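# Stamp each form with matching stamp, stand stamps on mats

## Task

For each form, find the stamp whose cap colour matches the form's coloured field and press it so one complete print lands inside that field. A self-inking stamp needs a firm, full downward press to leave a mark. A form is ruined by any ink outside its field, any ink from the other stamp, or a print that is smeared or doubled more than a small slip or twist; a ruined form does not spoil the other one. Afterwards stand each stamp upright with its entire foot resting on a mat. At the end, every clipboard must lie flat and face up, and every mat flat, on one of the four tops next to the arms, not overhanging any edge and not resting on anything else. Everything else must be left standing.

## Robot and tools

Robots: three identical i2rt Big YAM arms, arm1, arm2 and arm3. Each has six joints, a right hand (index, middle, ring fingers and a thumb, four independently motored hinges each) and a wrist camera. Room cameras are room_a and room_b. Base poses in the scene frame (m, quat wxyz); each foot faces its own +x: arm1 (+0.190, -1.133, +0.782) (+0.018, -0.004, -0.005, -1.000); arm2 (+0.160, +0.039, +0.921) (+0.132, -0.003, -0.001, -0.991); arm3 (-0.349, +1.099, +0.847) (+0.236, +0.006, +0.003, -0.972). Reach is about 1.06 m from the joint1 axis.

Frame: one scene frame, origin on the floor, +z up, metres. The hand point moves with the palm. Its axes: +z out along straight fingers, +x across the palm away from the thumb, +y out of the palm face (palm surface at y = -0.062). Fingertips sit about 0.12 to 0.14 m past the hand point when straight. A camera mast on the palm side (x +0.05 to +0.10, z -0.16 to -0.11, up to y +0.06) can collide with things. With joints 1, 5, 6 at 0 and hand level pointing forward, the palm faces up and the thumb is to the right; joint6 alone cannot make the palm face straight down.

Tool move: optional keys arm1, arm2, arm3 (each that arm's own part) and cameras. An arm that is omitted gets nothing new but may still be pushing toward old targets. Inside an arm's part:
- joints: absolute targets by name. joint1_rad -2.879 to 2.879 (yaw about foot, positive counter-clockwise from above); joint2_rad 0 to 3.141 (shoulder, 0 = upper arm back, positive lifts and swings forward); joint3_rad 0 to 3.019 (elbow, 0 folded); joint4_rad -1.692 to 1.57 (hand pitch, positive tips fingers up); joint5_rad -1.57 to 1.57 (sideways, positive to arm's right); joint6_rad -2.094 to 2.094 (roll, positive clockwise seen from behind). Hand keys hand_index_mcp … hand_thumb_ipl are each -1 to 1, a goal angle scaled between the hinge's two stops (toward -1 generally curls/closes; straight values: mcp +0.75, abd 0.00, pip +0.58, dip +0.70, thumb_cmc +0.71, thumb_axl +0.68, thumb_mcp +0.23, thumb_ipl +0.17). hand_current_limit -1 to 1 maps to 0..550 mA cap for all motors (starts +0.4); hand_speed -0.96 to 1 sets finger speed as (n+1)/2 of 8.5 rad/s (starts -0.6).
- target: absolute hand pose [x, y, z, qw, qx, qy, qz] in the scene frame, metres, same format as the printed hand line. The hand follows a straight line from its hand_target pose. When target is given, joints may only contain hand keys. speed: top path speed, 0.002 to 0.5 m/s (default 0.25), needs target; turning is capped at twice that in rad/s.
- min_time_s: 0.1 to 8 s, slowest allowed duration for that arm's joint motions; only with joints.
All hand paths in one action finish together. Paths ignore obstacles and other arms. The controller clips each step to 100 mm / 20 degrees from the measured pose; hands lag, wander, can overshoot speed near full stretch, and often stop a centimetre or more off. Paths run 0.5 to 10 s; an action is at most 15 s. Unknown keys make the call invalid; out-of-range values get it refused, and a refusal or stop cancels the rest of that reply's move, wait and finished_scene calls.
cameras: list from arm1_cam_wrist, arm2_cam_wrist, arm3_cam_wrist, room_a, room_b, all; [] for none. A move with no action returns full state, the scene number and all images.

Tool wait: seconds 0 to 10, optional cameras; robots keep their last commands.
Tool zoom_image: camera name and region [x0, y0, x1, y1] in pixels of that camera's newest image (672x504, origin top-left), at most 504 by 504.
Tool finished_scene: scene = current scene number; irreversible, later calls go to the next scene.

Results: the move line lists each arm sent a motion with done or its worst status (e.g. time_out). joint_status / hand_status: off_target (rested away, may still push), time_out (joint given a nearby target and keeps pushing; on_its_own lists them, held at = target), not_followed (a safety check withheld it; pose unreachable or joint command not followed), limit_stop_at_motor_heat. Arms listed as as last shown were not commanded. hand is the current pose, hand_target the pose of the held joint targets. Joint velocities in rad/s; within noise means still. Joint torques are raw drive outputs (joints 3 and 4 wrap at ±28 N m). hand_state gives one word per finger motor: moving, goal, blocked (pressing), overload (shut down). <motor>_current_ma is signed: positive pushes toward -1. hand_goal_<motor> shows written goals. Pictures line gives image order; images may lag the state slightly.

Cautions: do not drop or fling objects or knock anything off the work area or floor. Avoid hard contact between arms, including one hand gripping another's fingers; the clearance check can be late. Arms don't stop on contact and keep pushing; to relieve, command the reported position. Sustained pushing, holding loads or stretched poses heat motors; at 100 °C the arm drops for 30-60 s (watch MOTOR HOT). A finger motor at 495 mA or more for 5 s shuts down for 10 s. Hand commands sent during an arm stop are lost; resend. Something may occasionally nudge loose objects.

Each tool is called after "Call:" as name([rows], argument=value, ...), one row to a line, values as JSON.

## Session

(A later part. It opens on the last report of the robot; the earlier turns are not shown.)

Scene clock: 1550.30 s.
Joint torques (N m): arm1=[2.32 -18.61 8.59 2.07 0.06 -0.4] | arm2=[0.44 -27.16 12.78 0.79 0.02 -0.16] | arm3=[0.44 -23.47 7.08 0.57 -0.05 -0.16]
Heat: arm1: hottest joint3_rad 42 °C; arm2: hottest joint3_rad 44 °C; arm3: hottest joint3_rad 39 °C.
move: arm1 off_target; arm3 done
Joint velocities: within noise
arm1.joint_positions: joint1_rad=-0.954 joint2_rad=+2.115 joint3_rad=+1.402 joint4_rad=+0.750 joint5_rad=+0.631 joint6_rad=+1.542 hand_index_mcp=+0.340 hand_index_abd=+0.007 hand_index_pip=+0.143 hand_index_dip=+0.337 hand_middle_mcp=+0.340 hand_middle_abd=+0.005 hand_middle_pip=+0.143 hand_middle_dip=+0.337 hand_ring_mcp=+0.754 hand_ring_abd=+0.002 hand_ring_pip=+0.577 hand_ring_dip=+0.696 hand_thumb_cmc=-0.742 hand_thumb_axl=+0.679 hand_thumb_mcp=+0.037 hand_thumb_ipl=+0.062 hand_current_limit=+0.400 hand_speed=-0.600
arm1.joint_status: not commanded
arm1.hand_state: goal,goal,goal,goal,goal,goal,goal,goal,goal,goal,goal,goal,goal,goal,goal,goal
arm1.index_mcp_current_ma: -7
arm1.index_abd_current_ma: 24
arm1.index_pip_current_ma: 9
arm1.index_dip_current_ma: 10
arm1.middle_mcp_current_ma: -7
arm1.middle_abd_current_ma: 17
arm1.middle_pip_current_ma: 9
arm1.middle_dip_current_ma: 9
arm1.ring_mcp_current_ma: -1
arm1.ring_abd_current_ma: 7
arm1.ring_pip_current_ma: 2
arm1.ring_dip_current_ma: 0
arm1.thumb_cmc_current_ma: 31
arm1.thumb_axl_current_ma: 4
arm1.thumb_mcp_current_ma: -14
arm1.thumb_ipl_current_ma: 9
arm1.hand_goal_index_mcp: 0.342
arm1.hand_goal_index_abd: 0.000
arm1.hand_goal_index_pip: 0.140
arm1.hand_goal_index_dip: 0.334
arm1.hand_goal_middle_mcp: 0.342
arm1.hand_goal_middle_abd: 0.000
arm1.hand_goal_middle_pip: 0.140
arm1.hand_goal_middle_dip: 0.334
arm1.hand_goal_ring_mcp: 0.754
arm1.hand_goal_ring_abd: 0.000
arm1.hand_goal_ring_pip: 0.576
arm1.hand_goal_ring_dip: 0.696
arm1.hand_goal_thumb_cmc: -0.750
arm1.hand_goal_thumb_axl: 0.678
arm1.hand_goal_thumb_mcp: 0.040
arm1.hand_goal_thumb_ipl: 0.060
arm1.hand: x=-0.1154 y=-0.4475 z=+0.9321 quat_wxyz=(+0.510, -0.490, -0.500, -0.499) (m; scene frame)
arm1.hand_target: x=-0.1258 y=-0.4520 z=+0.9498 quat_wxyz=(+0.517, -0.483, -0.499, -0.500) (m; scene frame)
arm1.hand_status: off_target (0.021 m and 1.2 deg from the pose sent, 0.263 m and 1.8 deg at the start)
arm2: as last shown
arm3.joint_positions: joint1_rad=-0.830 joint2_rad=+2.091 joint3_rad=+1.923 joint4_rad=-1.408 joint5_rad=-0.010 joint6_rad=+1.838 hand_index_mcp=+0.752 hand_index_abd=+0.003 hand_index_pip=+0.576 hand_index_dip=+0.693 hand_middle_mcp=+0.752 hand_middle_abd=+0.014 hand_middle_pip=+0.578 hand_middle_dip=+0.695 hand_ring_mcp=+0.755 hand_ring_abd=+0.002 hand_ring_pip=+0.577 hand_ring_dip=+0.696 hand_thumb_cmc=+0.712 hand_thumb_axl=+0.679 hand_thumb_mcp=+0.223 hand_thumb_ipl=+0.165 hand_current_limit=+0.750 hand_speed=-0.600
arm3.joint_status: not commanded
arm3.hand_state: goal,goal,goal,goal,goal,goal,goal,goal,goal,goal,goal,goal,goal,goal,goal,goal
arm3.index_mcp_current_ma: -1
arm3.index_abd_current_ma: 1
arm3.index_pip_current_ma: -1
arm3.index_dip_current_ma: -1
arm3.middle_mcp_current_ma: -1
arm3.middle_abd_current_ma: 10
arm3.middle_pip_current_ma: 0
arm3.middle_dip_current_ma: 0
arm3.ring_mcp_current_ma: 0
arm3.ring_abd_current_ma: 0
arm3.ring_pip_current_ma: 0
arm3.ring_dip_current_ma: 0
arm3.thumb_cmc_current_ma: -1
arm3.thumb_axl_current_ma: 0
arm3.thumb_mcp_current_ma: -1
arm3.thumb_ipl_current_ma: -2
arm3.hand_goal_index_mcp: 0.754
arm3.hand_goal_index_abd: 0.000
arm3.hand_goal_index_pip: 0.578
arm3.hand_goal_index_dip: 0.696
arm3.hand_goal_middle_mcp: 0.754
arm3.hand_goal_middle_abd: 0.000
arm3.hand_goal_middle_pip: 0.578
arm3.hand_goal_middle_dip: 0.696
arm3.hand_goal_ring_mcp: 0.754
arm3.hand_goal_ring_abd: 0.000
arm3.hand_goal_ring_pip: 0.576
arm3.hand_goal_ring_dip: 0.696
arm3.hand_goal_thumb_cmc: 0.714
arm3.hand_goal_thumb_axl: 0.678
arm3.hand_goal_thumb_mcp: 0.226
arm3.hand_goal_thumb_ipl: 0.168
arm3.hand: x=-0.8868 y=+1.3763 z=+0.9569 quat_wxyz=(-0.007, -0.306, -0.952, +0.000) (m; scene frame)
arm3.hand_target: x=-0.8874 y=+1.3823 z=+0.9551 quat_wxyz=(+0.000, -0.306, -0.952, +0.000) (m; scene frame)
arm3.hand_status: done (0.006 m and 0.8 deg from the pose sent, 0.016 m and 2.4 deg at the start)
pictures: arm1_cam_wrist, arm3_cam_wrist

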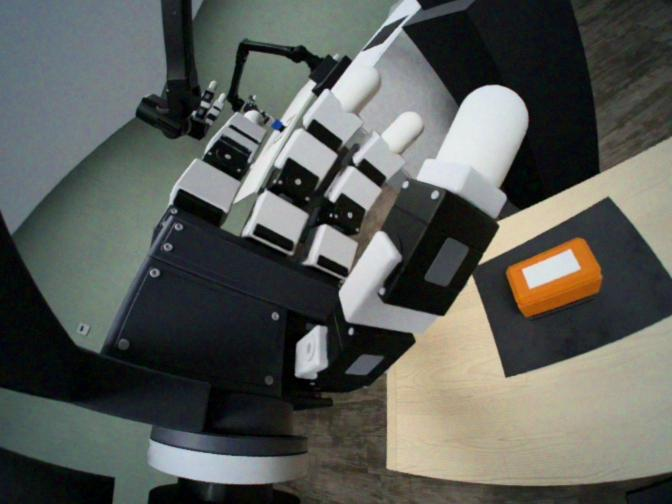

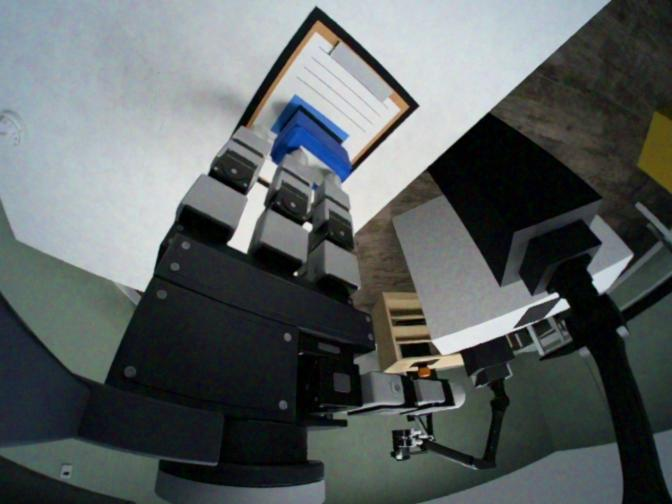

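Call:
move(arm3={"target":[-0.8874,1.3823,0.920,0.0,-0.3057,-0.9521,0.0],"speed":0.04}, arm1={"target":[-0.126,-0.452,1.15,0.5175,-0.4826,-0.4997,-0.5001],"speed":0.15}, cameras=["arm3_cam_wrist"])

Call:
zoom_image(camera="arm3_cam_wrist", region=[240, 60, 400, 220])

Scene clock: 1561.00 s.
Joint torques (N m): arm1=[2.26 -16.67 14.58 2.04 0.1 -0.4] | arm2=[0.44 -27.16 12.78 0.79 0.02 -0.16] | arm3=[0.56 -21.01 6.31 1.03 -0.03 -0.16]
Heat: arm1: hottest joint3_rad 42 °C; arm2: hottest joint3_rad 44 °C; arm3: hottest joint3_rad 39 °C.
move: arm1 off_target; arm3 off_target
Joint velocities: within noise
arm1.joint_positions: joint1_rad=-0.949 joint2_rad=+1.861 joint3_rad=+1.549 joint4_rad=+0.310 joint5_rad=+0.635 joint6_rad=+1.541 hand_index_mcp=+0.340 hand_index_abd=+0.007 hand_index_pip=+0.143 hand_index_dip=+0.337 hand_middle_mcp=+0.340 hand_middle_abd=+0.005 hand_middle_pip=+0.143 hand_middle_dip=+0.337 hand_ring_mcp=+0.754 hand_ring_abd=+0.002 hand_ring_pip=+0.577 hand_ring_dip=+0.696 hand_thumb_cmc=-0.742 hand_thumb_axl=+0.679 hand_thumb_mcp=+0.037 hand_thumb_ipl=+0.062 hand_current_limit=+0.400 hand_speed=-0.600
arm1.joint_status: not commanded
arm1.hand_state: goal,goal,goal,goal,goal,goal,goal,goal,goal,goal,goal,goal,goal,goal,goal,goal
arm1.index_mcp_current_ma: -7
arm1.index_abd_current_ma: 24
arm1.index_pip_current_ma: 9
arm1.index_dip_current_ma: 10
arm1.middle_mcp_current_ma: -6
arm1.middle_abd_current_ma: 17
arm1.middle_pip_current_ma: 9
arm1.middle_dip_current_ma: 9
arm1.ring_mcp_current_ma: -1
arm1.ring_abd_current_ma: 7
arm1.ring_pip_current_ma: 2
arm1.ring_dip_current_ma: 0
arm1.thumb_cmc_current_ma: 31
arm1.thumb_axl_current_ma: 4
arm1.thumb_mcp_current_ma: -14
arm1.thumb_ipl_current_ma: 9
arm1.hand_goal_index_mcp: 0.342
arm1.hand_goal_index_abd: 0.000
arm1.hand_goal_index_pip: 0.140
arm1.hand_goal_index_dip: 0.334
arm1.hand_goal_middle_mcp: 0.342
arm1.hand_goal_middle_abd: 0.000
arm1.hand_goal_middle_pip: 0.140
arm1.hand_goal_middle_dip: 0.334
arm1.hand_goal_ring_mcp: 0.754
arm1.hand_goal_ring_abd: 0.000
arm1.hand_goal_ring_pip: 0.576
arm1.hand_goal_ring_dip: 0.696
arm1.hand_goal_thumb_cmc: -0.750
arm1.hand_goal_thumb_axl: 0.678
arm1.hand_goal_thumb_mcp: 0.040
arm1.hand_goal_thumb_ipl: 0.060
arm1.hand: x=-0.1123 y=-0.4526 z=+1.1131 quat_wxyz=(+0.497, -0.491, -0.514, -0.497) (m; scene frame)
arm1.hand_target: x=-0.1246 y=-0.4539 z=+1.1495 quat_wxyz=(+0.517, -0.483, -0.500, -0.500) (m; scene frame)
arm1.hand_status: off_target (0.039 m and 3.1 deg from the pose sent, 0.218 m and 1.2 deg at the start)
arm2: as last shown
arm3.joint_positions: joint1_rad=-0.830 joint2_rad=+2.086 joint3_rad=+1.874 joint4_rad=-1.342 joint5_rad=-0.011 joint6_rad=+1.838 hand_index_mcp=+0.752 hand_index_abd=+0.003 hand_index_pip=+0.576 hand_index_dip=+0.693 hand_middle_mcp=+0.747 hand_middle_abd=+0.047 hand_middle_pip=+0.576 hand_middle_dip=+0.695 hand_ring_mcp=+0.755 hand_ring_abd=+0.002 hand_ring_pip=+0.577 hand_ring_dip=+0.696 hand_thumb_cmc=+0.712 hand_thumb_axl=+0.679 hand_thumb_mcp=+0.223 hand_thumb_ipl=+0.165 hand_current_limit=+0.750 hand_speed=-0.600
arm3.joint_status: not commanded
arm3.hand_state: goal,goal,goal,goal,goal,blocked,goal,goal,goal,goal,goal,goal,goal,goal,goal,goal
arm3.index_mcp_current_ma: -1
arm3.index_abd_current_ma: 1
arm3.index_pip_current_ma: -1
arm3.index_dip_current_ma: -1
arm3.middle_mcp_current_ma: -4
arm3.middle_abd_current_ma: 64
arm3.middle_pip_current_ma: -1
arm3.middle_dip_current_ma: 0
arm3.ring_mcp_current_ma: 0
arm3.ring_abd_current_ma: 0
arm3.ring_pip_current_ma: 0
arm3.ring_dip_current_ma: 0
arm3.thumb_cmc_current_ma: -1
arm3.thumb_axl_current_ma: 0
arm3.thumb_mcp_current_ma: -1
arm3.thumb_ipl_current_ma: -2
arm3.hand_goal_index_mcp: 0.754
arm3.hand_goal_index_abd: 0.000
arm3.hand_goal_index_pip: 0.578
arm3.hand_goal_index_dip: 0.696
arm3.hand_goal_middle_mcp: 0.754
arm3.hand_goal_middle_abd: 0.000
arm3.hand_goal_middle_pip: 0.578
arm3.hand_goal_middle_dip: 0.696
arm3.hand_goal_ring_mcp: 0.754
arm3.hand_goal_ring_abd: 0.000
arm3.hand_goal_ring_pip: 0.576
arm3.hand_goal_ring_dip: 0.696
arm3.hand_goal_thumb_cmc: 0.714
arm3.hand_goal_thumb_axl: 0.678
arm3.hand_goal_thumb_mcp: 0.226
arm3.hand_goal_thumb_ipl: 0.168
arm3.hand: x=-0.8877 y=+1.3767 z=+0.9408 quat_wxyz=(+0.005, -0.305, -0.952, -0.001) (m; scene frame)
arm3.hand_target: x=-0.8868 y=+1.3819 z=+0.9204 quat_wxyz=(+0.000, -0.306, -0.952, +0.000) (m; scene frame)
arm3.hand_status: off_target (0.022 m and 0.6 deg from the pose sent, 0.037 m and 0.8 deg at the start)
pictures: arm3_cam_wrist

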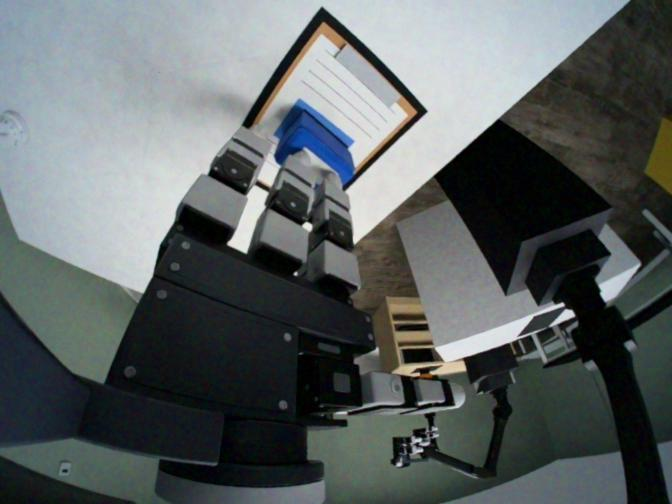

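Scaled by 3.150 from the camera's 672x504 image, which has a finer 960x720 frame.

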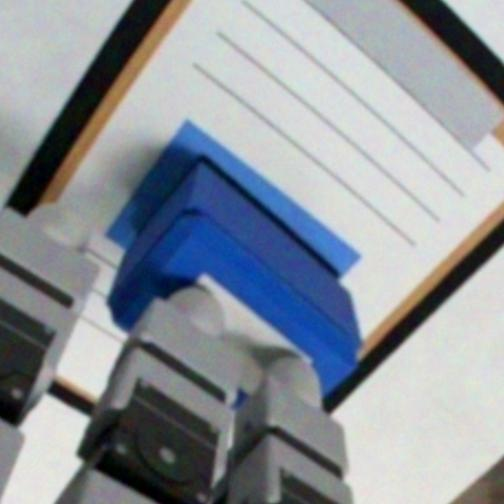

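Call:
move(arm3={"target":[-0.8874,1.3823,0.890,0.0,-0.3057,-0.9521,0.0],"speed":0.04}, cameras=["arm3_cam_wrist"])

Call:
zoom_image(camera="arm3_cam_wrist", region=[240, 60, 400, 220])

Scene clock: 1570.73 s.
Joint torques (N m): arm1=[2.32 -16.62 14.61 2.1 0.1 -0.39] | arm2=[0.44 -27.16 12.78 0.77 0.01 -0.16] | arm3=[0.44 -18.73 5.82 1.58 0 -0.15]
Heat: arm1: hottest joint3_rad 43 °C; arm2: hottest joint3_rad 44 °C; arm3: hottest joint3_rad 39 °C.
move: arm3 off_target
Joint velocities: within noise
arm1, arm2: as last shown
arm1.hand_target: x=-0.1246 y=-0.4539 z=+1.1495 quat_wxyz=(+0.517, -0.483, -0.499, -0.500) (m; scene frame)
arm3.joint_positions: joint1_rad=-0.830 joint2_rad=+2.083 joint3_rad=+1.835 joint4_rad=-1.291 joint5_rad=-0.012 joint6_rad=+1.838 hand_index_mcp=+0.750 hand_index_abd=+0.009 hand_index_pip=+0.576 hand_index_dip=+0.693 hand_middle_mcp=+0.745 hand_middle_abd=+0.056 hand_middle_pip=+0.575 hand_middle_dip=+0.695 hand_ring_mcp=+0.755 hand_ring_abd=+0.002 hand_ring_pip=+0.577 hand_ring_dip=+0.696 hand_thumb_cmc=+0.712 hand_thumb_axl=+0.679 hand_thumb_mcp=+0.223 hand_thumb_ipl=+0.165 hand_current_limit=+0.750 hand_speed=-0.600
arm3.joint_status: not commanded
arm3.hand_state: goal,goal,goal,goal,goal,blocked,goal,goal,goal,goal,goal,goal,goal,goal,goal,goal
arm3.index_mcp_current_ma: -2
arm3.index_abd_current_ma: 5
arm3.index_pip_current_ma: -1
arm3.index_dip_current_ma: -1
arm3.middle_mcp_current_ma: -6
arm3.middle_abd_current_ma: 85
arm3.middle_pip_current_ma: -1
arm3.middle_dip_current_ma: 0
arm3.ring_mcp_current_ma: 0
arm3.ring_abd_current_ma: 0
arm3.ring_pip_current_ma: 0
arm3.ring_dip_current_ma: 0
arm3.thumb_cmc_current_ma: -1
arm3.thumb_axl_current_ma: 0
arm3.thumb_mcp_current_ma: -2
arm3.thumb_ipl_current_ma: -2
arm3.hand_goal_index_mcp: 0.754
arm3.hand_goal_index_abd: 0.000
arm3.hand_goal_index_pip: 0.578
arm3.hand_goal_index_dip: 0.696
arm3.hand_goal_middle_mcp: 0.754
arm3.hand_goal_middle_abd: 0.000
arm3.hand_goal_middle_pip: 0.578
arm3.hand_goal_middle_dip: 0.696
arm3.hand_goal_ring_mcp: 0.754
arm3.hand_goal_ring_abd: 0.000
arm3.hand_goal_ring_pip: 0.576
arm3.hand_goal_ring_dip: 0.696
arm3.hand_goal_thumb_cmc: 0.714
arm3.hand_goal_thumb_axl: 0.678
arm3.hand_goal_thumb_mcp: 0.226
arm3.hand_goal_thumb_ipl: 0.168
arm3.hand: x=-0.8871 y=+1.3764 z=+0.9277 quat_wxyz=(+0.012, -0.305, -0.952, +0.000) (m; scene frame)
arm3.hand_target: x=-0.8856 y=+1.3813 z=+0.8911 quat_wxyz=(+0.000, -0.306, -0.952, +0.000) (m; scene frame)
arm3.hand_status: off_target (0.038 m and 1.4 deg from the pose sent, 0.051 m and 0.6 deg at the start)
pictures: arm3_cam_wrist

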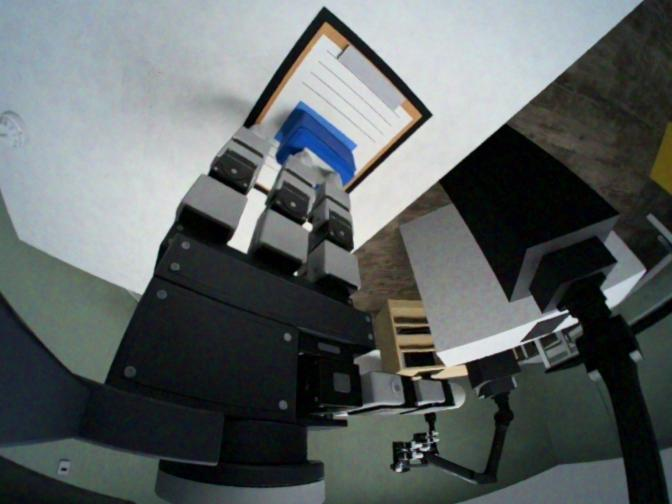

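Scaled by 3.150 from the camera's 672x504 image, which has a finer 960x720 frame.

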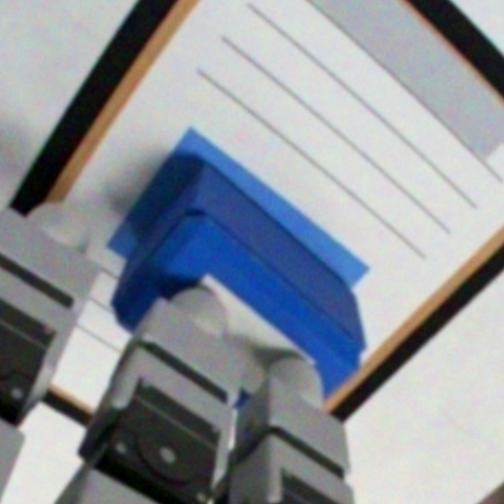

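Call:
move(arm3={"target":[-0.8874,1.3823,0.860,0.0,-0.3057,-0.9521,0.0],"speed":0.04}, cameras=["arm3_cam_wrist"])

Call:
zoom_image(camera="arm3_cam_wrist", region=[240, 60, 400, 220])

Scene clock: 1575.17 s.
Joint torques (N m): arm1=[2.26 -16.62 14.57 2.09 0.1 -0.39] | arm2=[0.38 -27.16 12.79 0.79 0.02 -0.16] | arm3=[0.62 -15.21 4.83 2.1 0.11 -0.14]
Heat: arm1: hottest joint3_rad 44 °C; arm2: hottest joint3_rad 44 °C; arm3: hottest joint3_rad 38 °C.
move: arm3 off_target
Joint velocities: within noise
arm1, arm2: as last shown
arm3.joint_positions: joint1_rad=-0.830 joint2_rad=+2.064 joint3_rad=+1.802 joint4_rad=-1.240 joint5_rad=-0.015 joint6_rad=+1.838 hand_index_mcp=+0.739 hand_index_abd=+0.070 hand_index_pip=+0.569 hand_index_dip=+0.691 hand_middle_mcp=+0.748 hand_middle_abd=+0.004 hand_middle_pip=+0.575 hand_middle_dip=+0.695 hand_ring_mcp=+0.755 hand_ring_abd=+0.002 hand_ring_pip=+0.577 hand_ring_dip=+0.696 hand_thumb_cmc=+0.712 hand_thumb_axl=+0.679 hand_thumb_mcp=+0.223 hand_thumb_ipl=+0.165 hand_current_limit=+0.750 hand_speed=-0.600
arm3.joint_status: not commanded
arm3.hand_state: goal,blocked,goal,goal,goal,goal,goal,goal,goal,goal,goal,goal,goal,goal,goal,goal
arm3.index_mcp_current_ma: -15
arm3.index_abd_current_ma: 119
arm3.index_pip_current_ma: -6
arm3.index_dip_current_ma: -2
arm3.middle_mcp_current_ma: -4
arm3.middle_abd_current_ma: 1
arm3.middle_pip_current_ma: -1
arm3.middle_dip_current_ma: 0
arm3.ring_mcp_current_ma: 0
arm3.ring_abd_current_ma: 0
arm3.ring_pip_current_ma: 0
arm3.ring_dip_current_ma: 0
arm3.thumb_cmc_current_ma: -1
arm3.thumb_axl_current_ma: 0
arm3.thumb_mcp_current_ma: -2
arm3.thumb_ipl_current_ma: -2
arm3.hand_goal_index_mcp: 0.754
arm3.hand_goal_index_abd: 0.000
arm3.hand_goal_index_pip: 0.578
arm3.hand_goal_index_dip: 0.696
arm3.hand_goal_middle_mcp: 0.754
arm3.hand_goal_middle_abd: 0.000
arm3.hand_goal_middle_pip: 0.578
arm3.hand_goal_middle_dip: 0.696
arm3.hand_goal_ring_mcp: 0.754
arm3.hand_goal_ring_abd: 0.000
arm3.hand_goal_ring_pip: 0.576
arm3.hand_goal_ring_dip: 0.696
arm3.hand_goal_thumb_cmc: 0.714
arm3.hand_goal_thumb_axl: 0.678
arm3.hand_goal_thumb_mcp: 0.226
arm3.hand_goal_thumb_ipl: 0.168
arm3.hand: x=-0.8897 y=+1.3767 z=+0.9255 quat_wxyz=(+0.031, -0.305, -0.952, +0.001) (m; scene frame)
arm3.hand_target: x=-0.8824 y=+1.3797 z=+0.8632 quat_wxyz=(+0.000, -0.306, -0.952, +0.000) (m; scene frame)
arm3.hand_status: off_target (0.066 m and 3.5 deg from the pose sent, 0.068 m and 1.4 deg at the start)
pictures: arm3_cam_wrist

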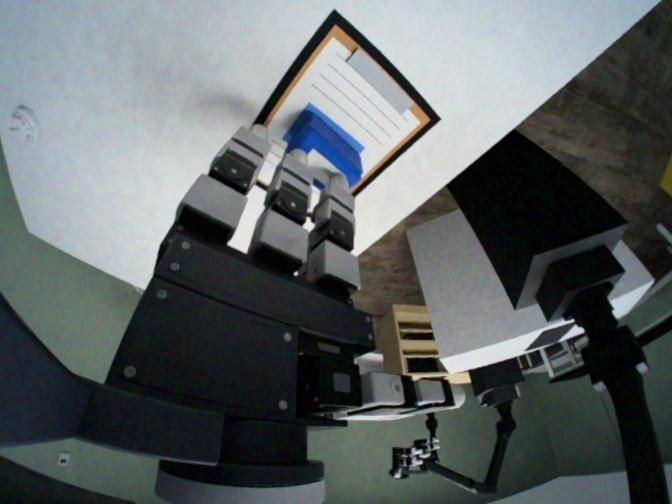

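Scaled by 3.150 from the camera's 672x504 image, which has a finer 960x720 frame.

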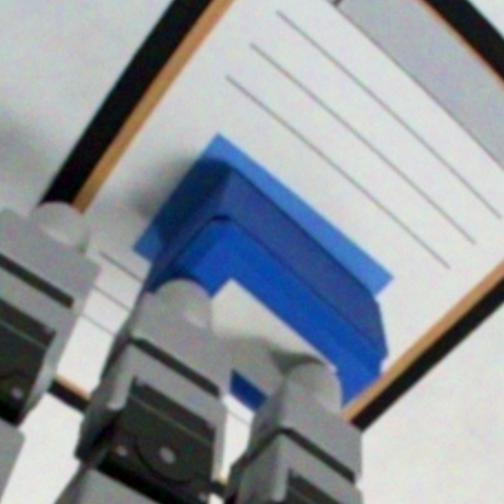

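Call:
move(arm3={"target":[-0.8890,1.3823,0.925,0.0,-0.3057,-0.9521,0.0],"speed":0.05})

Call:
move(arm3={"target":[-0.8890,1.3823,1.06,0.0,-0.3057,-0.9521,0.0],"speed":0.06}, cameras=["arm3_cam_wrist"])

Call:
zoom_image(camera="arm3_cam_wrist", region=[240, 60, 400, 220])

Scene clock: 1583.83 s.
Joint torques (N m): arm1=[2.32 -16.62 14.6 2.1 0.09 -0.39] | arm2=[0.44 -27.16 12.78 0.79 0.02 -0.16] | arm3=[0.56 -18.43 9.06 -0.12 0.09 -0.16]
Heat: arm1: hottest joint3_rad 44 °C; arm2: hottest joint3_rad 44 °C; arm3: hottest joint3_rad 38 °C.
move: arm3 off_target
Joint velocities: within noise
arm1, arm2: as last shown
arm3.joint_positions: joint1_rad=-0.830 joint2_rad=+2.059 joint3_rad=+1.851 joint4_rad=-1.319 joint5_rad=-0.014 joint6_rad=+1.838 hand_index_mcp=+0.746 hand_index_abd=+0.016 hand_index_pip=+0.572 hand_index_dip=+0.692 hand_middle_mcp=+0.750 hand_middle_abd=-0.003 hand_middle_pip=+0.575 hand_middle_dip=+0.695 hand_ring_mcp=+0.755 hand_ring_abd=+0.002 hand_ring_pip=+0.577 hand_ring_dip=+0.696 hand_thumb_cmc=+0.712 hand_thumb_axl=+0.679 hand_thumb_mcp=+0.223 hand_thumb_ipl=+0.165 hand_current_limit=+0.750 hand_speed=-0.600
arm3.joint_status: not commanded
arm3.hand_state: goal,goal,goal,goal,goal,goal,goal,goal,goal,goal,goal,goal,goal,goal,goal,goal
arm3.index_mcp_current_ma: -6
arm3.index_abd_current_ma: 13
arm3.index_pip_current_ma: -3
arm3.index_dip_current_ma: -2
arm3.middle_mcp_current_ma: -2
arm3.middle_abd_current_ma: -1
arm3.middle_pip_current_ma: -1
arm3.middle_dip_current_ma: 0
arm3.ring_mcp_current_ma: 0
arm3.ring_abd_current_ma: 0
arm3.ring_pip_current_ma: 0
arm3.ring_dip_current_ma: 0
arm3.thumb_cmc_current_ma: -1
arm3.thumb_axl_current_ma: 0
arm3.thumb_mcp_current_ma: -2
arm3.thumb_ipl_current_ma: -2
arm3.hand_goal_index_mcp: 0.754
arm3.hand_goal_index_abd: 0.000
arm3.hand_goal_index_pip: 0.578
arm3.hand_goal_index_dip: 0.696
arm3.hand_goal_middle_mcp: 0.754
arm3.hand_goal_middle_abd: 0.000
arm3.hand_goal_middle_pip: 0.578
arm3.hand_goal_middle_dip: 0.696
arm3.hand_goal_ring_mcp: 0.754
arm3.hand_goal_ring_abd: 0.000
arm3.hand_goal_ring_pip: 0.576
arm3.hand_goal_ring_dip: 0.696
arm3.hand_goal_thumb_cmc: 0.714
arm3.hand_goal_thumb_axl: 0.678
arm3.hand_goal_thumb_mcp: 0.226
arm3.hand_goal_thumb_ipl: 0.168
arm3.hand: x=-0.8868 y=+1.3756 z=+0.9473 quat_wxyz=(+0.018, -0.305, -0.952, +0.001) (m; scene frame)
arm3.hand_target: x=-0.8882 y=+1.3818 z=+0.9253 quat_wxyz=(+0.001, -0.306, -0.952, +0.000) (m; scene frame)
arm3.hand_status: off_target (0.023 m and 2.1 deg from the pose sent, 0.006 m and 3.6 deg at the start)
pictures: none

Scene clock: 1586.80 s.
Joint torques (N m): arm1=[2.26 -16.62 14.6 2.1 0.1 -0.39] | arm2=[0.44 -27.16 12.78 0.79 0.01 -0.16] | arm3=[0.44 -22.77 11.25 -0.42 0.05 -0.17]
Heat: arm1: hottest joint3_rad 45 °C; arm2: hottest joint3_rad 44 °C; arm3: hottest joint3_rad 38 °C.
move: arm3 off_target
Joint velocities: within noise
arm1, arm2: as last shown
arm3.joint_positions: joint1_rad=-0.830 joint2_rad=+2.070 joint3_rad=+2.121 joint4_rad=-1.648 joint5_rad=-0.013 joint6_rad=+1.837 hand_index_mcp=+0.749 hand_index_abd=+0.003 hand_index_pip=+0.574 hand_index_dip=+0.693 hand_middle_mcp=+0.755 hand_middle_abd=-0.004 hand_middle_pip=+0.578 hand_middle_dip=+0.695 hand_ring_mcp=+0.755 hand_ring_abd=+0.002 hand_ring_pip=+0.577 hand_ring_dip=+0.696 hand_thumb_cmc=+0.712 hand_thumb_axl=+0.679 hand_thumb_mcp=+0.223 hand_thumb_ipl=+0.165 hand_current_limit=+0.750 hand_speed=-0.600
arm3.joint_status: not commanded
arm3.hand_state: goal,goal,goal,goal,goal,goal,goal,goal,goal,goal,goal,goal,goal,goal,goal,goal
arm3.index_mcp_current_ma: -3
arm3.index_abd_current_ma: 1
arm3.index_pip_current_ma: -1
arm3.index_dip_current_ma: -1
arm3.middle_mcp_current_ma: 0
arm3.middle_abd_current_ma: -1
arm3.middle_pip_current_ma: 0
arm3.middle_dip_current_ma: 0
arm3.ring_mcp_current_ma: 0
arm3.ring_abd_current_ma: 0
arm3.ring_pip_current_ma: 0
arm3.ring_dip_current_ma: 0
arm3.thumb_cmc_current_ma: -1
arm3.thumb_axl_current_ma: 0
arm3.thumb_mcp_current_ma: -2
arm3.thumb_ipl_current_ma: -2
arm3.hand_goal_index_mcp: 0.754
arm3.hand_goal_index_abd: 0.000
arm3.hand_goal_index_pip: 0.578
arm3.hand_goal_index_dip: 0.696
arm3.hand_goal_middle_mcp: 0.754
arm3.hand_goal_middle_abd: 0.000
arm3.hand_goal_middle_pip: 0.578
arm3.hand_goal_middle_dip: 0.696
arm3.hand_goal_ring_mcp: 0.754
arm3.hand_goal_ring_abd: 0.000
arm3.hand_goal_ring_pip: 0.576
arm3.hand_goal_ring_dip: 0.696
arm3.hand_goal_thumb_cmc: 0.714
arm3.hand_goal_thumb_axl: 0.678
arm3.hand_goal_thumb_mcp: 0.226
arm3.hand_goal_thumb_ipl: 0.168
arm3.hand: x=-0.8820 y=+1.3730 z=+1.0466 quat_wxyz=(-0.016, -0.305, -0.952, +0.001) (m; scene frame)
arm3.hand_target: x=-0.8883 y=+1.3820 z=+1.0601 quat_wxyz=(+0.001, -0.306, -0.952, +0.000) (m; scene frame)
arm3.hand_status: off_target (0.018 m and 1.9 deg from the pose sent, 0.113 m and 2.0 deg at the start)
pictures: arm3_cam_wrist

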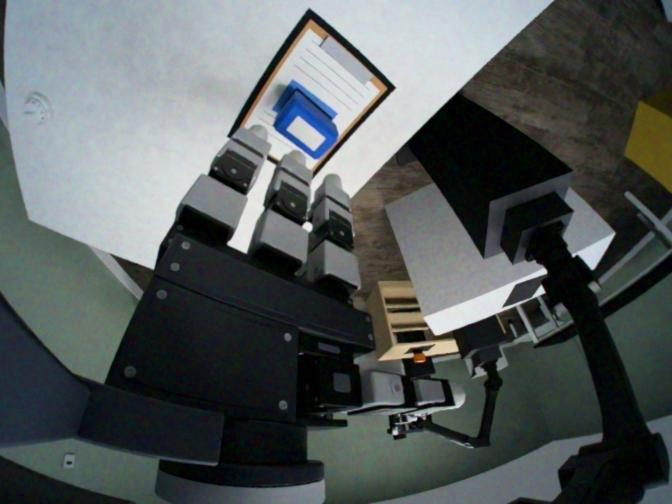

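Scaled by 3.150 from the camera's 672x504 image, which has a finer 960x720 frame.

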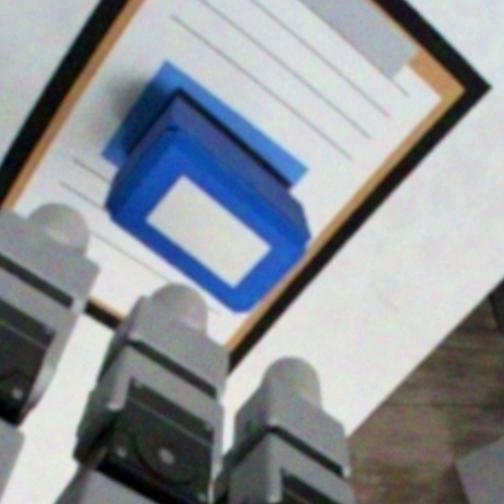

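Call:
move(arm3={"target":[-0.9541,1.2895,1.19,0.6912,-0.2201,-0.6539,-0.2166],"speed":0.25,"joints":{"hand_current_limit":0.4}})

Call:
move(arm3={"target":[-0.9541,1.2895,1.02,0.6912,-0.2201,-0.6539,-0.2166],"speed":0.12,"joints":{"hand_index_mcp":0.438,"hand_index_pip":0.401,"hand_index_dip":0.333,"hand_middle_mcp":0.438,"hand_middle_pip":0.401,"hand_middle_dip":0.333,"hand_thumb_cmc":-0.70,"hand_thumb_mcp":0.506,"hand_thumb_ipl":-0.481}}, cameras=["arm3_cam_wrist"])

Scene clock: 1597.60 s.
Joint torques (N m): arm1=[2.37 -16.62 14.6 2.09 0.1 -0.39] | arm2=[0.44 -27.22 12.78 0.79 0.01 -0.16] | arm3=[2.08 -15.38 8.98 2.4 -0.08 -0.25]
Heat: arm1: hottest joint3_rad 46 °C; arm2: hottest joint3_rad 44 °C; arm3: hottest joint3_rad 40 °C.
move: arm3 done
Joint velocities: within noise
arm1, arm2: as last shown
arm3.joint_positions: joint1_rad=-0.527 joint2_rad=+1.547 joint3_rad=+1.148 joint4_rad=+0.445 joint5_rad=+0.587 joint6_rad=+1.580 hand_index_mcp=+0.751 hand_index_abd=+0.003 hand_index_pip=+0.575 hand_index_dip=+0.693 hand_middle_mcp=+0.755 hand_middle_abd=+0.002 hand_middle_pip=+0.578 hand_middle_dip=+0.695 hand_ring_mcp=+0.755 hand_ring_abd=+0.002 hand_ring_pip=+0.577 hand_ring_dip=+0.696 hand_thumb_cmc=+0.712 hand_thumb_axl=+0.679 hand_thumb_mcp=+0.224 hand_thumb_ipl=+0.166 hand_current_limit=+0.400 hand_speed=-0.600
arm3.joint_status: all done
arm3.hand_state: goal,goal,goal,goal,goal,goal,goal,goal,goal,goal,goal,goal,goal,goal,goal,goal
arm3.index_mcp_current_ma: -1
arm3.index_abd_current_ma: 1
arm3.index_pip_current_ma: -1
arm3.index_dip_current_ma: -1
arm3.middle_mcp_current_ma: 0
arm3.middle_abd_current_ma: 0
arm3.middle_pip_current_ma: 0
arm3.middle_dip_current_ma: 0
arm3.ring_mcp_current_ma: 0
arm3.ring_abd_current_ma: 0
arm3.ring_pip_current_ma: 0
arm3.ring_dip_current_ma: 0
arm3.thumb_cmc_current_ma: -1
arm3.thumb_axl_current_ma: 0
arm3.thumb_mcp_current_ma: -1
arm3.thumb_ipl_current_ma: -1
arm3.hand_goal_index_mcp: 0.754
arm3.hand_goal_index_abd: 0.000
arm3.hand_goal_index_pip: 0.578
arm3.hand_goal_index_dip: 0.696
arm3.hand_goal_middle_mcp: 0.754
arm3.hand_goal_middle_abd: 0.000
arm3.hand_goal_middle_pip: 0.578
arm3.hand_goal_middle_dip: 0.696
arm3.hand_goal_ring_mcp: 0.754
arm3.hand_goal_ring_abd: 0.000
arm3.hand_goal_ring_pip: 0.576
arm3.hand_goal_ring_dip: 0.696
arm3.hand_goal_thumb_cmc: 0.714
arm3.hand_goal_thumb_axl: 0.678
arm3.hand_goal_thumb_mcp: 0.226
arm3.hand_goal_thumb_ipl: 0.168
arm3.hand: x=-0.9488 y=+1.2939 z=+1.1887 quat_wxyz=(+0.685, -0.225, -0.658, -0.218) (m; scene frame)
arm3.hand_target: x=-0.9539 y=+1.2895 z=+1.1900 quat_wxyz=(+0.691, -0.220, -0.654, -0.216) (m; scene frame)
arm3.hand_status: done (0.007 m and 1.0 deg from the pose sent, 0.181 m and 94.7 deg at the start)
pictures: none

Scene clock: 1599.80 s.
Joint torques (N m): arm1=[2.26 -16.56 14.6 2.11 0.1 -0.39] | arm2=[0.44 -27.16 12.78 0.79 0.01 -0.16] | arm3=[2.2 -17.55 6.94 2.35 0.06 -0.39]
Heat: arm1: hottest joint3_rad 46 °C; arm2: hottest joint3_rad 44 °C; arm3: hottest joint3_rad 39 °C.
move: arm3 off_target
Joint velocities: within noise
arm1: as last shown
arm2.joint_positions: joint1_rad=-0.201 joint2_rad=+2.125 joint3_rad=+1.575 joint4_rad=+0.560 joint5_rad=+1.300 joint6_rad=+1.506 hand_index_mcp=+0.341 hand_index_abd=+0.006 hand_index_pip=+0.142 hand_index_dip=+0.337 hand_middle_mcp=+0.341 hand_middle_abd=+0.010 hand_middle_pip=+0.142 hand_middle_dip=+0.336 hand_ring_mcp=+0.755 hand_ring_abd=+0.002 hand_ring_pip=+0.577 hand_ring_dip=+0.696 hand_thumb_cmc=-0.679 hand_thumb_axl=+0.684 hand_thumb_mcp=+0.038 hand_thumb_ipl=+0.062 hand_current_limit=+0.400 hand_speed=-0.600
arm2.joint_status: not commanded
arm2.hand_state: goal,goal,goal,goal,goal,goal,goal,goal,goal,goal,goal,goal,blocked,goal,goal,goal
arm2.index_mcp_current_ma: -2
arm2.index_abd_current_ma: 9
arm2.index_pip_current_ma: 3
arm2.index_dip_current_ma: 4
arm2.middle_mcp_current_ma: -2
arm2.middle_abd_current_ma: 16
arm2.middle_pip_current_ma: 3
arm2.middle_dip_current_ma: 3
arm2.ring_mcp_current_ma: 1
arm2.ring_abd_current_ma: 2
arm2.ring_pip_current_ma: 1
arm2.ring_dip_current_ma: 0
arm2.thumb_cmc_current_ma: 49
arm2.thumb_axl_current_ma: 12
arm2.thumb_mcp_current_ma: -4
arm2.thumb_ipl_current_ma: 2
arm2.hand_goal_index_mcp: 0.342
arm2.hand_goal_index_abd: 0.000
arm2.hand_goal_index_pip: 0.140
arm2.hand_goal_index_dip: 0.334
arm2.hand_goal_middle_mcp: 0.342
arm2.hand_goal_middle_abd: 0.000
arm2.hand_goal_middle_pip: 0.140
arm2.hand_goal_middle_dip: 0.334
arm2.hand_goal_ring_mcp: 0.754
arm2.hand_goal_ring_abd: 0.000
arm2.hand_goal_ring_pip: 0.576
arm2.hand_goal_ring_dip: 0.696
arm2.hand_goal_thumb_cmc: -0.700
arm2.hand_goal_thumb_axl: 0.678
arm2.hand_goal_thumb_mcp: 0.040
arm2.hand_goal_thumb_ipl: 0.060
arm2.hand: x=-0.4916 y=+0.1882 z=+1.1252 quat_wxyz=(+0.567, -0.395, -0.585, -0.424) (m; scene frame)
arm2.hand_target: x=-0.4978 y=+0.1873 z=+1.1542 quat_wxyz=(+0.582, -0.407, -0.571, -0.412) (m; scene frame)
arm2.hand_status: not commanded
arm3.joint_positions: joint1_rad=-0.526 joint2_rad=+1.833 joint3_rad=+0.976 joint4_rad=+0.895 joint5_rad=+0.586 joint6_rad=+1.579 hand_index_mcp=+0.440 hand_index_abd=+0.003 hand_index_pip=+0.404 hand_index_dip=+0.337 hand_middle_mcp=+0.440 hand_middle_abd=+0.002 hand_middle_pip=+0.404 hand_middle_dip=+0.336 hand_ring_mcp=+0.755 hand_ring_abd=+0.002 hand_ring_pip=+0.577 hand_ring_dip=+0.696 hand_thumb_cmc=-0.678 hand_thumb_axl=+0.679 hand_thumb_mcp=+0.504 hand_thumb_ipl=-0.478 hand_current_limit=+0.400 hand_speed=-0.600
arm3.joint_status: hand_thumb_cmc off_target (ended at -0.678, target -0.700); the others done
arm3.hand_state: goal,goal,goal,goal,goal,goal,goal,goal,goal,goal,goal,goal,blocked,goal,goal,goal
arm3.index_mcp_current_ma: 1
arm3.index_abd_current_ma: 1
arm3.index_pip_current_ma: 1
arm3.index_dip_current_ma: 1
arm3.middle_mcp_current_ma: 1
arm3.middle_abd_current_ma: 0
arm3.middle_pip_current_ma: 1
arm3.middle_dip_current_ma: 1
arm3.ring_mcp_current_ma: 0
arm3.ring_abd_current_ma: 0
arm3.ring_pip_current_ma: 0
arm3.ring_dip_current_ma: 0
arm3.thumb_cmc_current_ma: 26
arm3.thumb_axl_current_ma: 0
arm3.thumb_mcp_current_ma: -1
arm3.thumb_ipl_current_ma: 1
arm3.hand_goal_index_mcp: 0.438
arm3.hand_goal_index_abd: 0.000
arm3.hand_goal_index_pip: 0.402
arm3.hand_goal_index_dip: 0.334
arm3.hand_goal_middle_mcp: 0.438
arm3.hand_goal_middle_abd: 0.000
arm3.hand_goal_middle_pip: 0.402
arm3.hand_goal_middle_dip: 0.334
arm3.hand_goal_ring_mcp: 0.754
arm3.hand_goal_ring_abd: 0.000
arm3.hand_goal_ring_pip: 0.576
arm3.hand_goal_ring_dip: 0.696
arm3.hand_goal_thumb_cmc: -0.700
arm3.hand_goal_thumb_axl: 0.678
arm3.hand_goal_thumb_mcp: 0.506
arm3.hand_goal_thumb_ipl: -0.480
arm3.hand: x=-0.9499 y=+1.2951 z=+1.0155 quat_wxyz=(+0.683, -0.224, -0.660, -0.218) (m; scene frame)
arm3.hand_target: x=-0.9539 y=+1.2895 z=+1.0200 quat_wxyz=(+0.691, -0.220, -0.654, -0.216) (m; scene frame)
arm3.hand_status: done (0.008 m and 1.3 deg from the pose sent, 0.169 m and 1.0 deg at the start)
pictures: arm3_cam_wrist

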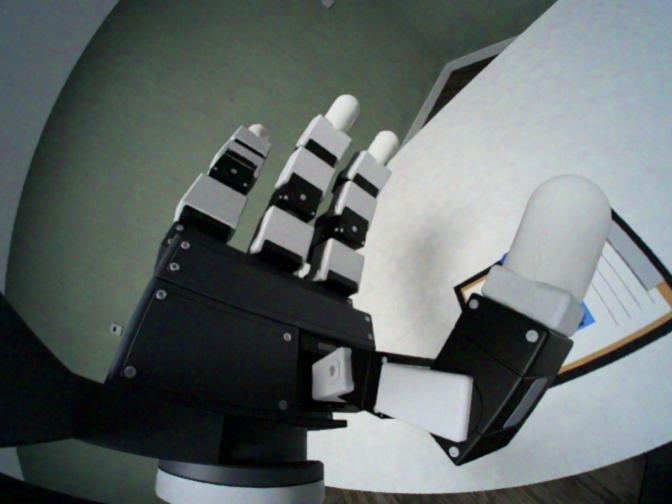

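Call:
move(arm3={"target":[-0.9520,1.2780,0.915,0.6912,-0.2201,-0.6539,-0.2166],"speed":0.08}, cameras=["arm3_cam_wrist"])

Call:
zoom_image(camera="arm3_cam_wrist", region=[400, 100, 672, 370])

Scene clock: 1605.53 s.
Joint torques (N m): arm1=[2.37 -16.56 14.61 2.09 0.1 -0.39] | arm2=[0.44 -27.22 12.79 0.77 0.01 -0.16] | arm3=[2.32 -18.49 5.63 2.35 0.05 -0.39]
Heat: arm1: hottest joint3_rad 47 °C; arm2: hottest joint3_rad 44 °C; arm3: hottest joint3_rad 39 °C.
move: arm3 done
Joint velocities: within noise
arm1, arm2: as last shown
arm3.joint_positions: joint1_rad=-0.503 joint2_rad=+2.077 joint3_rad=+0.963 joint4_rad=+1.153 joint5_rad=+0.610 joint6_rad=+1.578 hand_index_mcp=+0.440 hand_index_abd=+0.003 hand_index_pip=+0.404 hand_index_dip=+0.337 hand_middle_mcp=+0.440 hand_middle_abd=+0.002 hand_middle_pip=+0.404 hand_middle_dip=+0.336 hand_ring_mcp=+0.755 hand_ring_abd=+0.002 hand_ring_pip=+0.577 hand_ring_dip=+0.696 hand_thumb_cmc=-0.678 hand_thumb_axl=+0.679 hand_thumb_mcp=+0.504 hand_thumb_ipl=-0.478 hand_current_limit=+0.400 hand_speed=-0.600
arm3.joint_status: not commanded
arm3.hand_state: goal,goal,goal,goal,goal,goal,goal,goal,goal,goal,goal,goal,blocked,goal,goal,goal
arm3.index_mcp_current_ma: 1
arm3.index_abd_current_ma: 1
arm3.index_pip_current_ma: 1
arm3.index_dip_current_ma: 1
arm3.middle_mcp_current_ma: 1
arm3.middle_abd_current_ma: 0
arm3.middle_pip_current_ma: 1
arm3.middle_dip_current_ma: 1
arm3.ring_mcp_current_ma: 0
arm3.ring_abd_current_ma: 0
arm3.ring_pip_current_ma: 0
arm3.ring_dip_current_ma: 0
arm3.thumb_cmc_current_ma: 26
arm3.thumb_axl_current_ma: 0
arm3.thumb_mcp_current_ma: -1
arm3.thumb_ipl_current_ma: 1
arm3.hand_goal_index_mcp: 0.438
arm3.hand_goal_index_abd: 0.000
arm3.hand_goal_index_pip: 0.402
arm3.hand_goal_index_dip: 0.334
arm3.hand_goal_middle_mcp: 0.438
arm3.hand_goal_middle_abd: 0.000
arm3.hand_goal_middle_pip: 0.402
arm3.hand_goal_middle_dip: 0.334
arm3.hand_goal_ring_mcp: 0.754
arm3.hand_goal_ring_abd: 0.000
arm3.hand_goal_ring_pip: 0.576
arm3.hand_goal_ring_dip: 0.696
arm3.hand_goal_thumb_cmc: -0.700
arm3.hand_goal_thumb_axl: 0.678
arm3.hand_goal_thumb_mcp: 0.506
arm3.hand_goal_thumb_ipl: -0.480
arm3.hand: x=-0.9470 y=+1.2839 z=+0.9114 quat_wxyz=(+0.683, -0.224, -0.660, -0.219) (m; scene frame)
arm3.hand_target: x=-0.9519 y=+1.2780 z=+0.9151 quat_wxyz=(+0.691, -0.220, -0.654, -0.216) (m; scene frame)
arm3.hand_status: done (0.009 m and 1.3 deg from the pose sent, 0.102 m and 1.3 deg at the start)
pictures: arm3_cam_wrist

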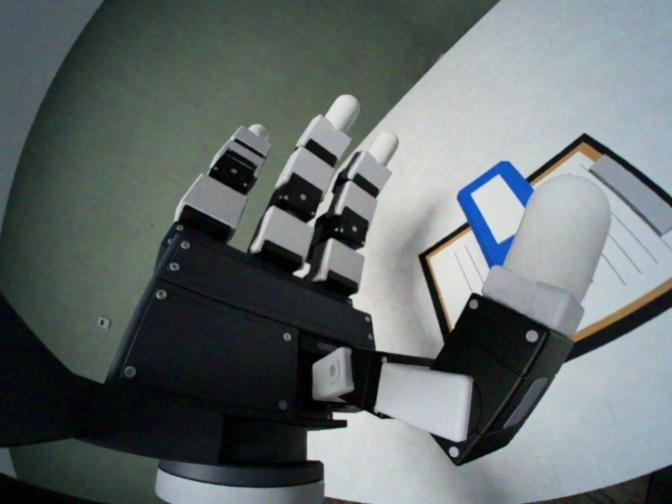

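Scaled by 1.853 from the camera's 672x504 image, which has a finer 960x720 frame.

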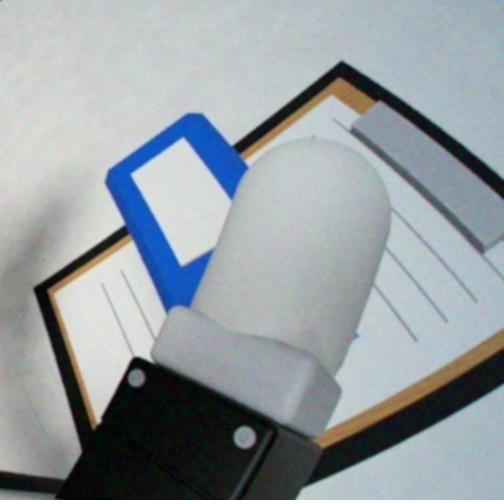

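Call:
move(arm3={"target":[-0.9539,1.2791,0.804,0.6912,-0.2201,-0.6539,-0.2166],"speed":0.06}, cameras=["arm3_cam_wrist"])

Call:
zoom_image(camera="arm3_cam_wrist", region=[360, 60, 672, 330])

Scene clock: 1618.60 s.
Joint torques (N m): arm1=[2.26 -16.56 14.61 2.1 0.09 -0.39] | arm2=[0.44 -27.16 12.78 0.79 0.01 -0.16] | arm3=[2.2 -19.43 5.18 2.26 0.04 -0.4]
Heat: arm1: hottest joint3_rad 48 °C; arm2: hottest joint3_rad 44 °C; arm3: hottest joint3_rad 39 °C.
move: arm3 off_target
Joint velocities: within noise
arm1.joint_positions: joint1_rad=-0.949 joint2_rad=+1.861 joint3_rad=+1.549 joint4_rad=+0.310 joint5_rad=+0.635 joint6_rad=+1.541 hand_index_mcp=+0.340 hand_index_abd=+0.007 hand_index_pip=+0.143 hand_index_dip=+0.337 hand_middle_mcp=+0.340 hand_middle_abd=+0.005 hand_middle_pip=+0.143 hand_middle_dip=+0.337 hand_ring_mcp=+0.754 hand_ring_abd=+0.002 hand_ring_pip=+0.577 hand_ring_dip=+0.696 hand_thumb_cmc=-0.742 hand_thumb_axl=+0.679 hand_thumb_mcp=+0.037 hand_thumb_ipl=+0.062 hand_current_limit=+0.400 hand_speed=-0.600
arm1.joint_status: not commanded
arm1.hand_state: goal,goal,goal,goal,goal,goal,goal,goal,goal,goal,goal,goal,goal,goal,goal,goal
arm1.index_mcp_current_ma: -7
arm1.index_abd_current_ma: 24
arm1.index_pip_current_ma: 9
arm1.index_dip_current_ma: 10
arm1.middle_mcp_current_ma: -6
arm1.middle_abd_current_ma: 17
arm1.middle_pip_current_ma: 9
arm1.middle_dip_current_ma: 9
arm1.ring_mcp_current_ma: -1
arm1.ring_abd_current_ma: 7
arm1.ring_pip_current_ma: 2
arm1.ring_dip_current_ma: 0
arm1.thumb_cmc_current_ma: 31
arm1.thumb_axl_current_ma: 4
arm1.thumb_mcp_current_ma: -14
arm1.thumb_ipl_current_ma: 9
arm1.hand_goal_index_mcp: 0.342
arm1.hand_goal_index_abd: 0.000
arm1.hand_goal_index_pip: 0.140
arm1.hand_goal_index_dip: 0.334
arm1.hand_goal_middle_mcp: 0.342
arm1.hand_goal_middle_abd: 0.000
arm1.hand_goal_middle_pip: 0.140
arm1.hand_goal_middle_dip: 0.334
arm1.hand_goal_ring_mcp: 0.754
arm1.hand_goal_ring_abd: 0.000
arm1.hand_goal_ring_pip: 0.576
arm1.hand_goal_ring_dip: 0.696
arm1.hand_goal_thumb_cmc: -0.750
arm1.hand_goal_thumb_axl: 0.678
arm1.hand_goal_thumb_mcp: 0.040
arm1.hand_goal_thumb_ipl: 0.060
arm1.hand: x=-0.1123 y=-0.4526 z=+1.1131 quat_wxyz=(+0.497, -0.491, -0.514, -0.497) (m; scene frame)
arm1.hand_target: x=-0.1246 y=-0.4539 z=+1.1495 quat_wxyz=(+0.517, -0.483, -0.499, -0.500) (m; scene frame)
arm1.hand_status: not commanded
arm2: as last shown
arm3.joint_positions: joint1_rad=-0.502 joint2_rad=+2.369 joint3_rad=+1.040 joint4_rad=+1.356 joint5_rad=+0.611 joint6_rad=+1.578 hand_index_mcp=+0.440 hand_index_abd=+0.003 hand_index_pip=+0.404 hand_index_dip=+0.337 hand_middle_mcp=+0.440 hand_middle_abd=+0.002 hand_middle_pip=+0.404 hand_middle_dip=+0.336 hand_ring_mcp=+0.755 hand_ring_abd=+0.002 hand_ring_pip=+0.577 hand_ring_dip=+0.696 hand_thumb_cmc=-0.678 hand_thumb_axl=+0.679 hand_thumb_mcp=+0.504 hand_thumb_ipl=-0.478 hand_current_limit=+0.400 hand_speed=-0.600
arm3.joint_status: not commanded
arm3.hand_state: goal,goal,goal,goal,goal,goal,goal,goal,goal,goal,goal,goal,blocked,goal,goal,goal
arm3.index_mcp_current_ma: 1
arm3.index_abd_current_ma: 1
arm3.index_pip_current_ma: 1
arm3.index_dip_current_ma: 1
arm3.middle_mcp_current_ma: 1
arm3.middle_abd_current_ma: 0
arm3.middle_pip_current_ma: 1
arm3.middle_dip_current_ma: 1
arm3.ring_mcp_current_ma: 0
arm3.ring_abd_current_ma: 0
arm3.ring_pip_current_ma: 0
arm3.ring_dip_current_ma: 0
arm3.thumb_cmc_current_ma: 26
arm3.thumb_axl_current_ma: 0
arm3.thumb_mcp_current_ma: -1
arm3.thumb_ipl_current_ma: 1
arm3.hand_goal_index_mcp: 0.438
arm3.hand_goal_index_abd: 0.000
arm3.hand_goal_index_pip: 0.402
arm3.hand_goal_index_dip: 0.334
arm3.hand_goal_middle_mcp: 0.438
arm3.hand_goal_middle_abd: 0.000
arm3.hand_goal_middle_pip: 0.402
arm3.hand_goal_middle_dip: 0.334
arm3.hand_goal_ring_mcp: 0.754
arm3.hand_goal_ring_abd: 0.000
arm3.hand_goal_ring_pip: 0.576
arm3.hand_goal_ring_dip: 0.696
arm3.hand_goal_thumb_cmc: -0.700
arm3.hand_goal_thumb_axl: 0.678
arm3.hand_goal_thumb_mcp: 0.506
arm3.hand_goal_thumb_ipl: -0.480
arm3.hand: x=-0.9442 y=+1.2846 z=+0.7989 quat_wxyz=(+0.679, -0.223, -0.664, -0.220) (m; scene frame)
arm3.hand_target: x=-0.9535 y=+1.2789 z=+0.8040 quat_wxyz=(+0.691, -0.220, -0.654, -0.216) (m; scene frame)
arm3.hand_status: off_target (0.012 m and 1.9 deg from the pose sent, 0.108 m and 1.3 deg at the start)
pictures: arm3_cam_wrist

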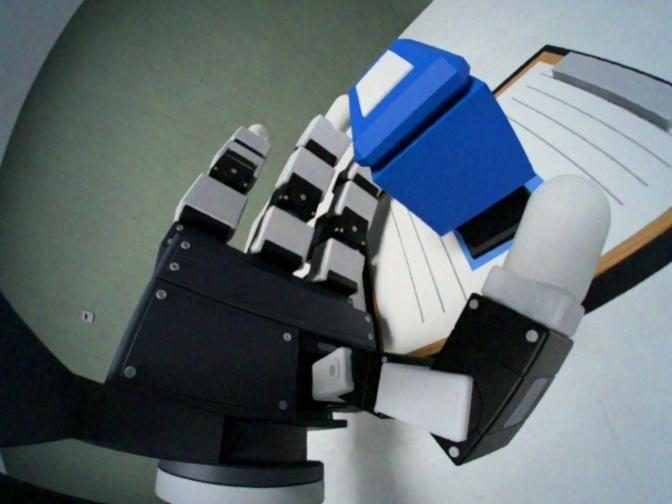

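Scaled by 1.615 from the camera's 672x504 image, which has a finer 960x720 frame.

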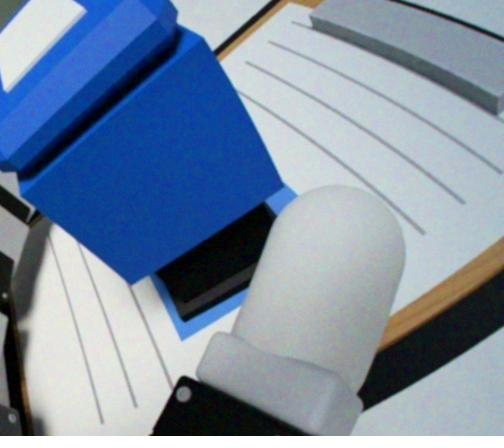

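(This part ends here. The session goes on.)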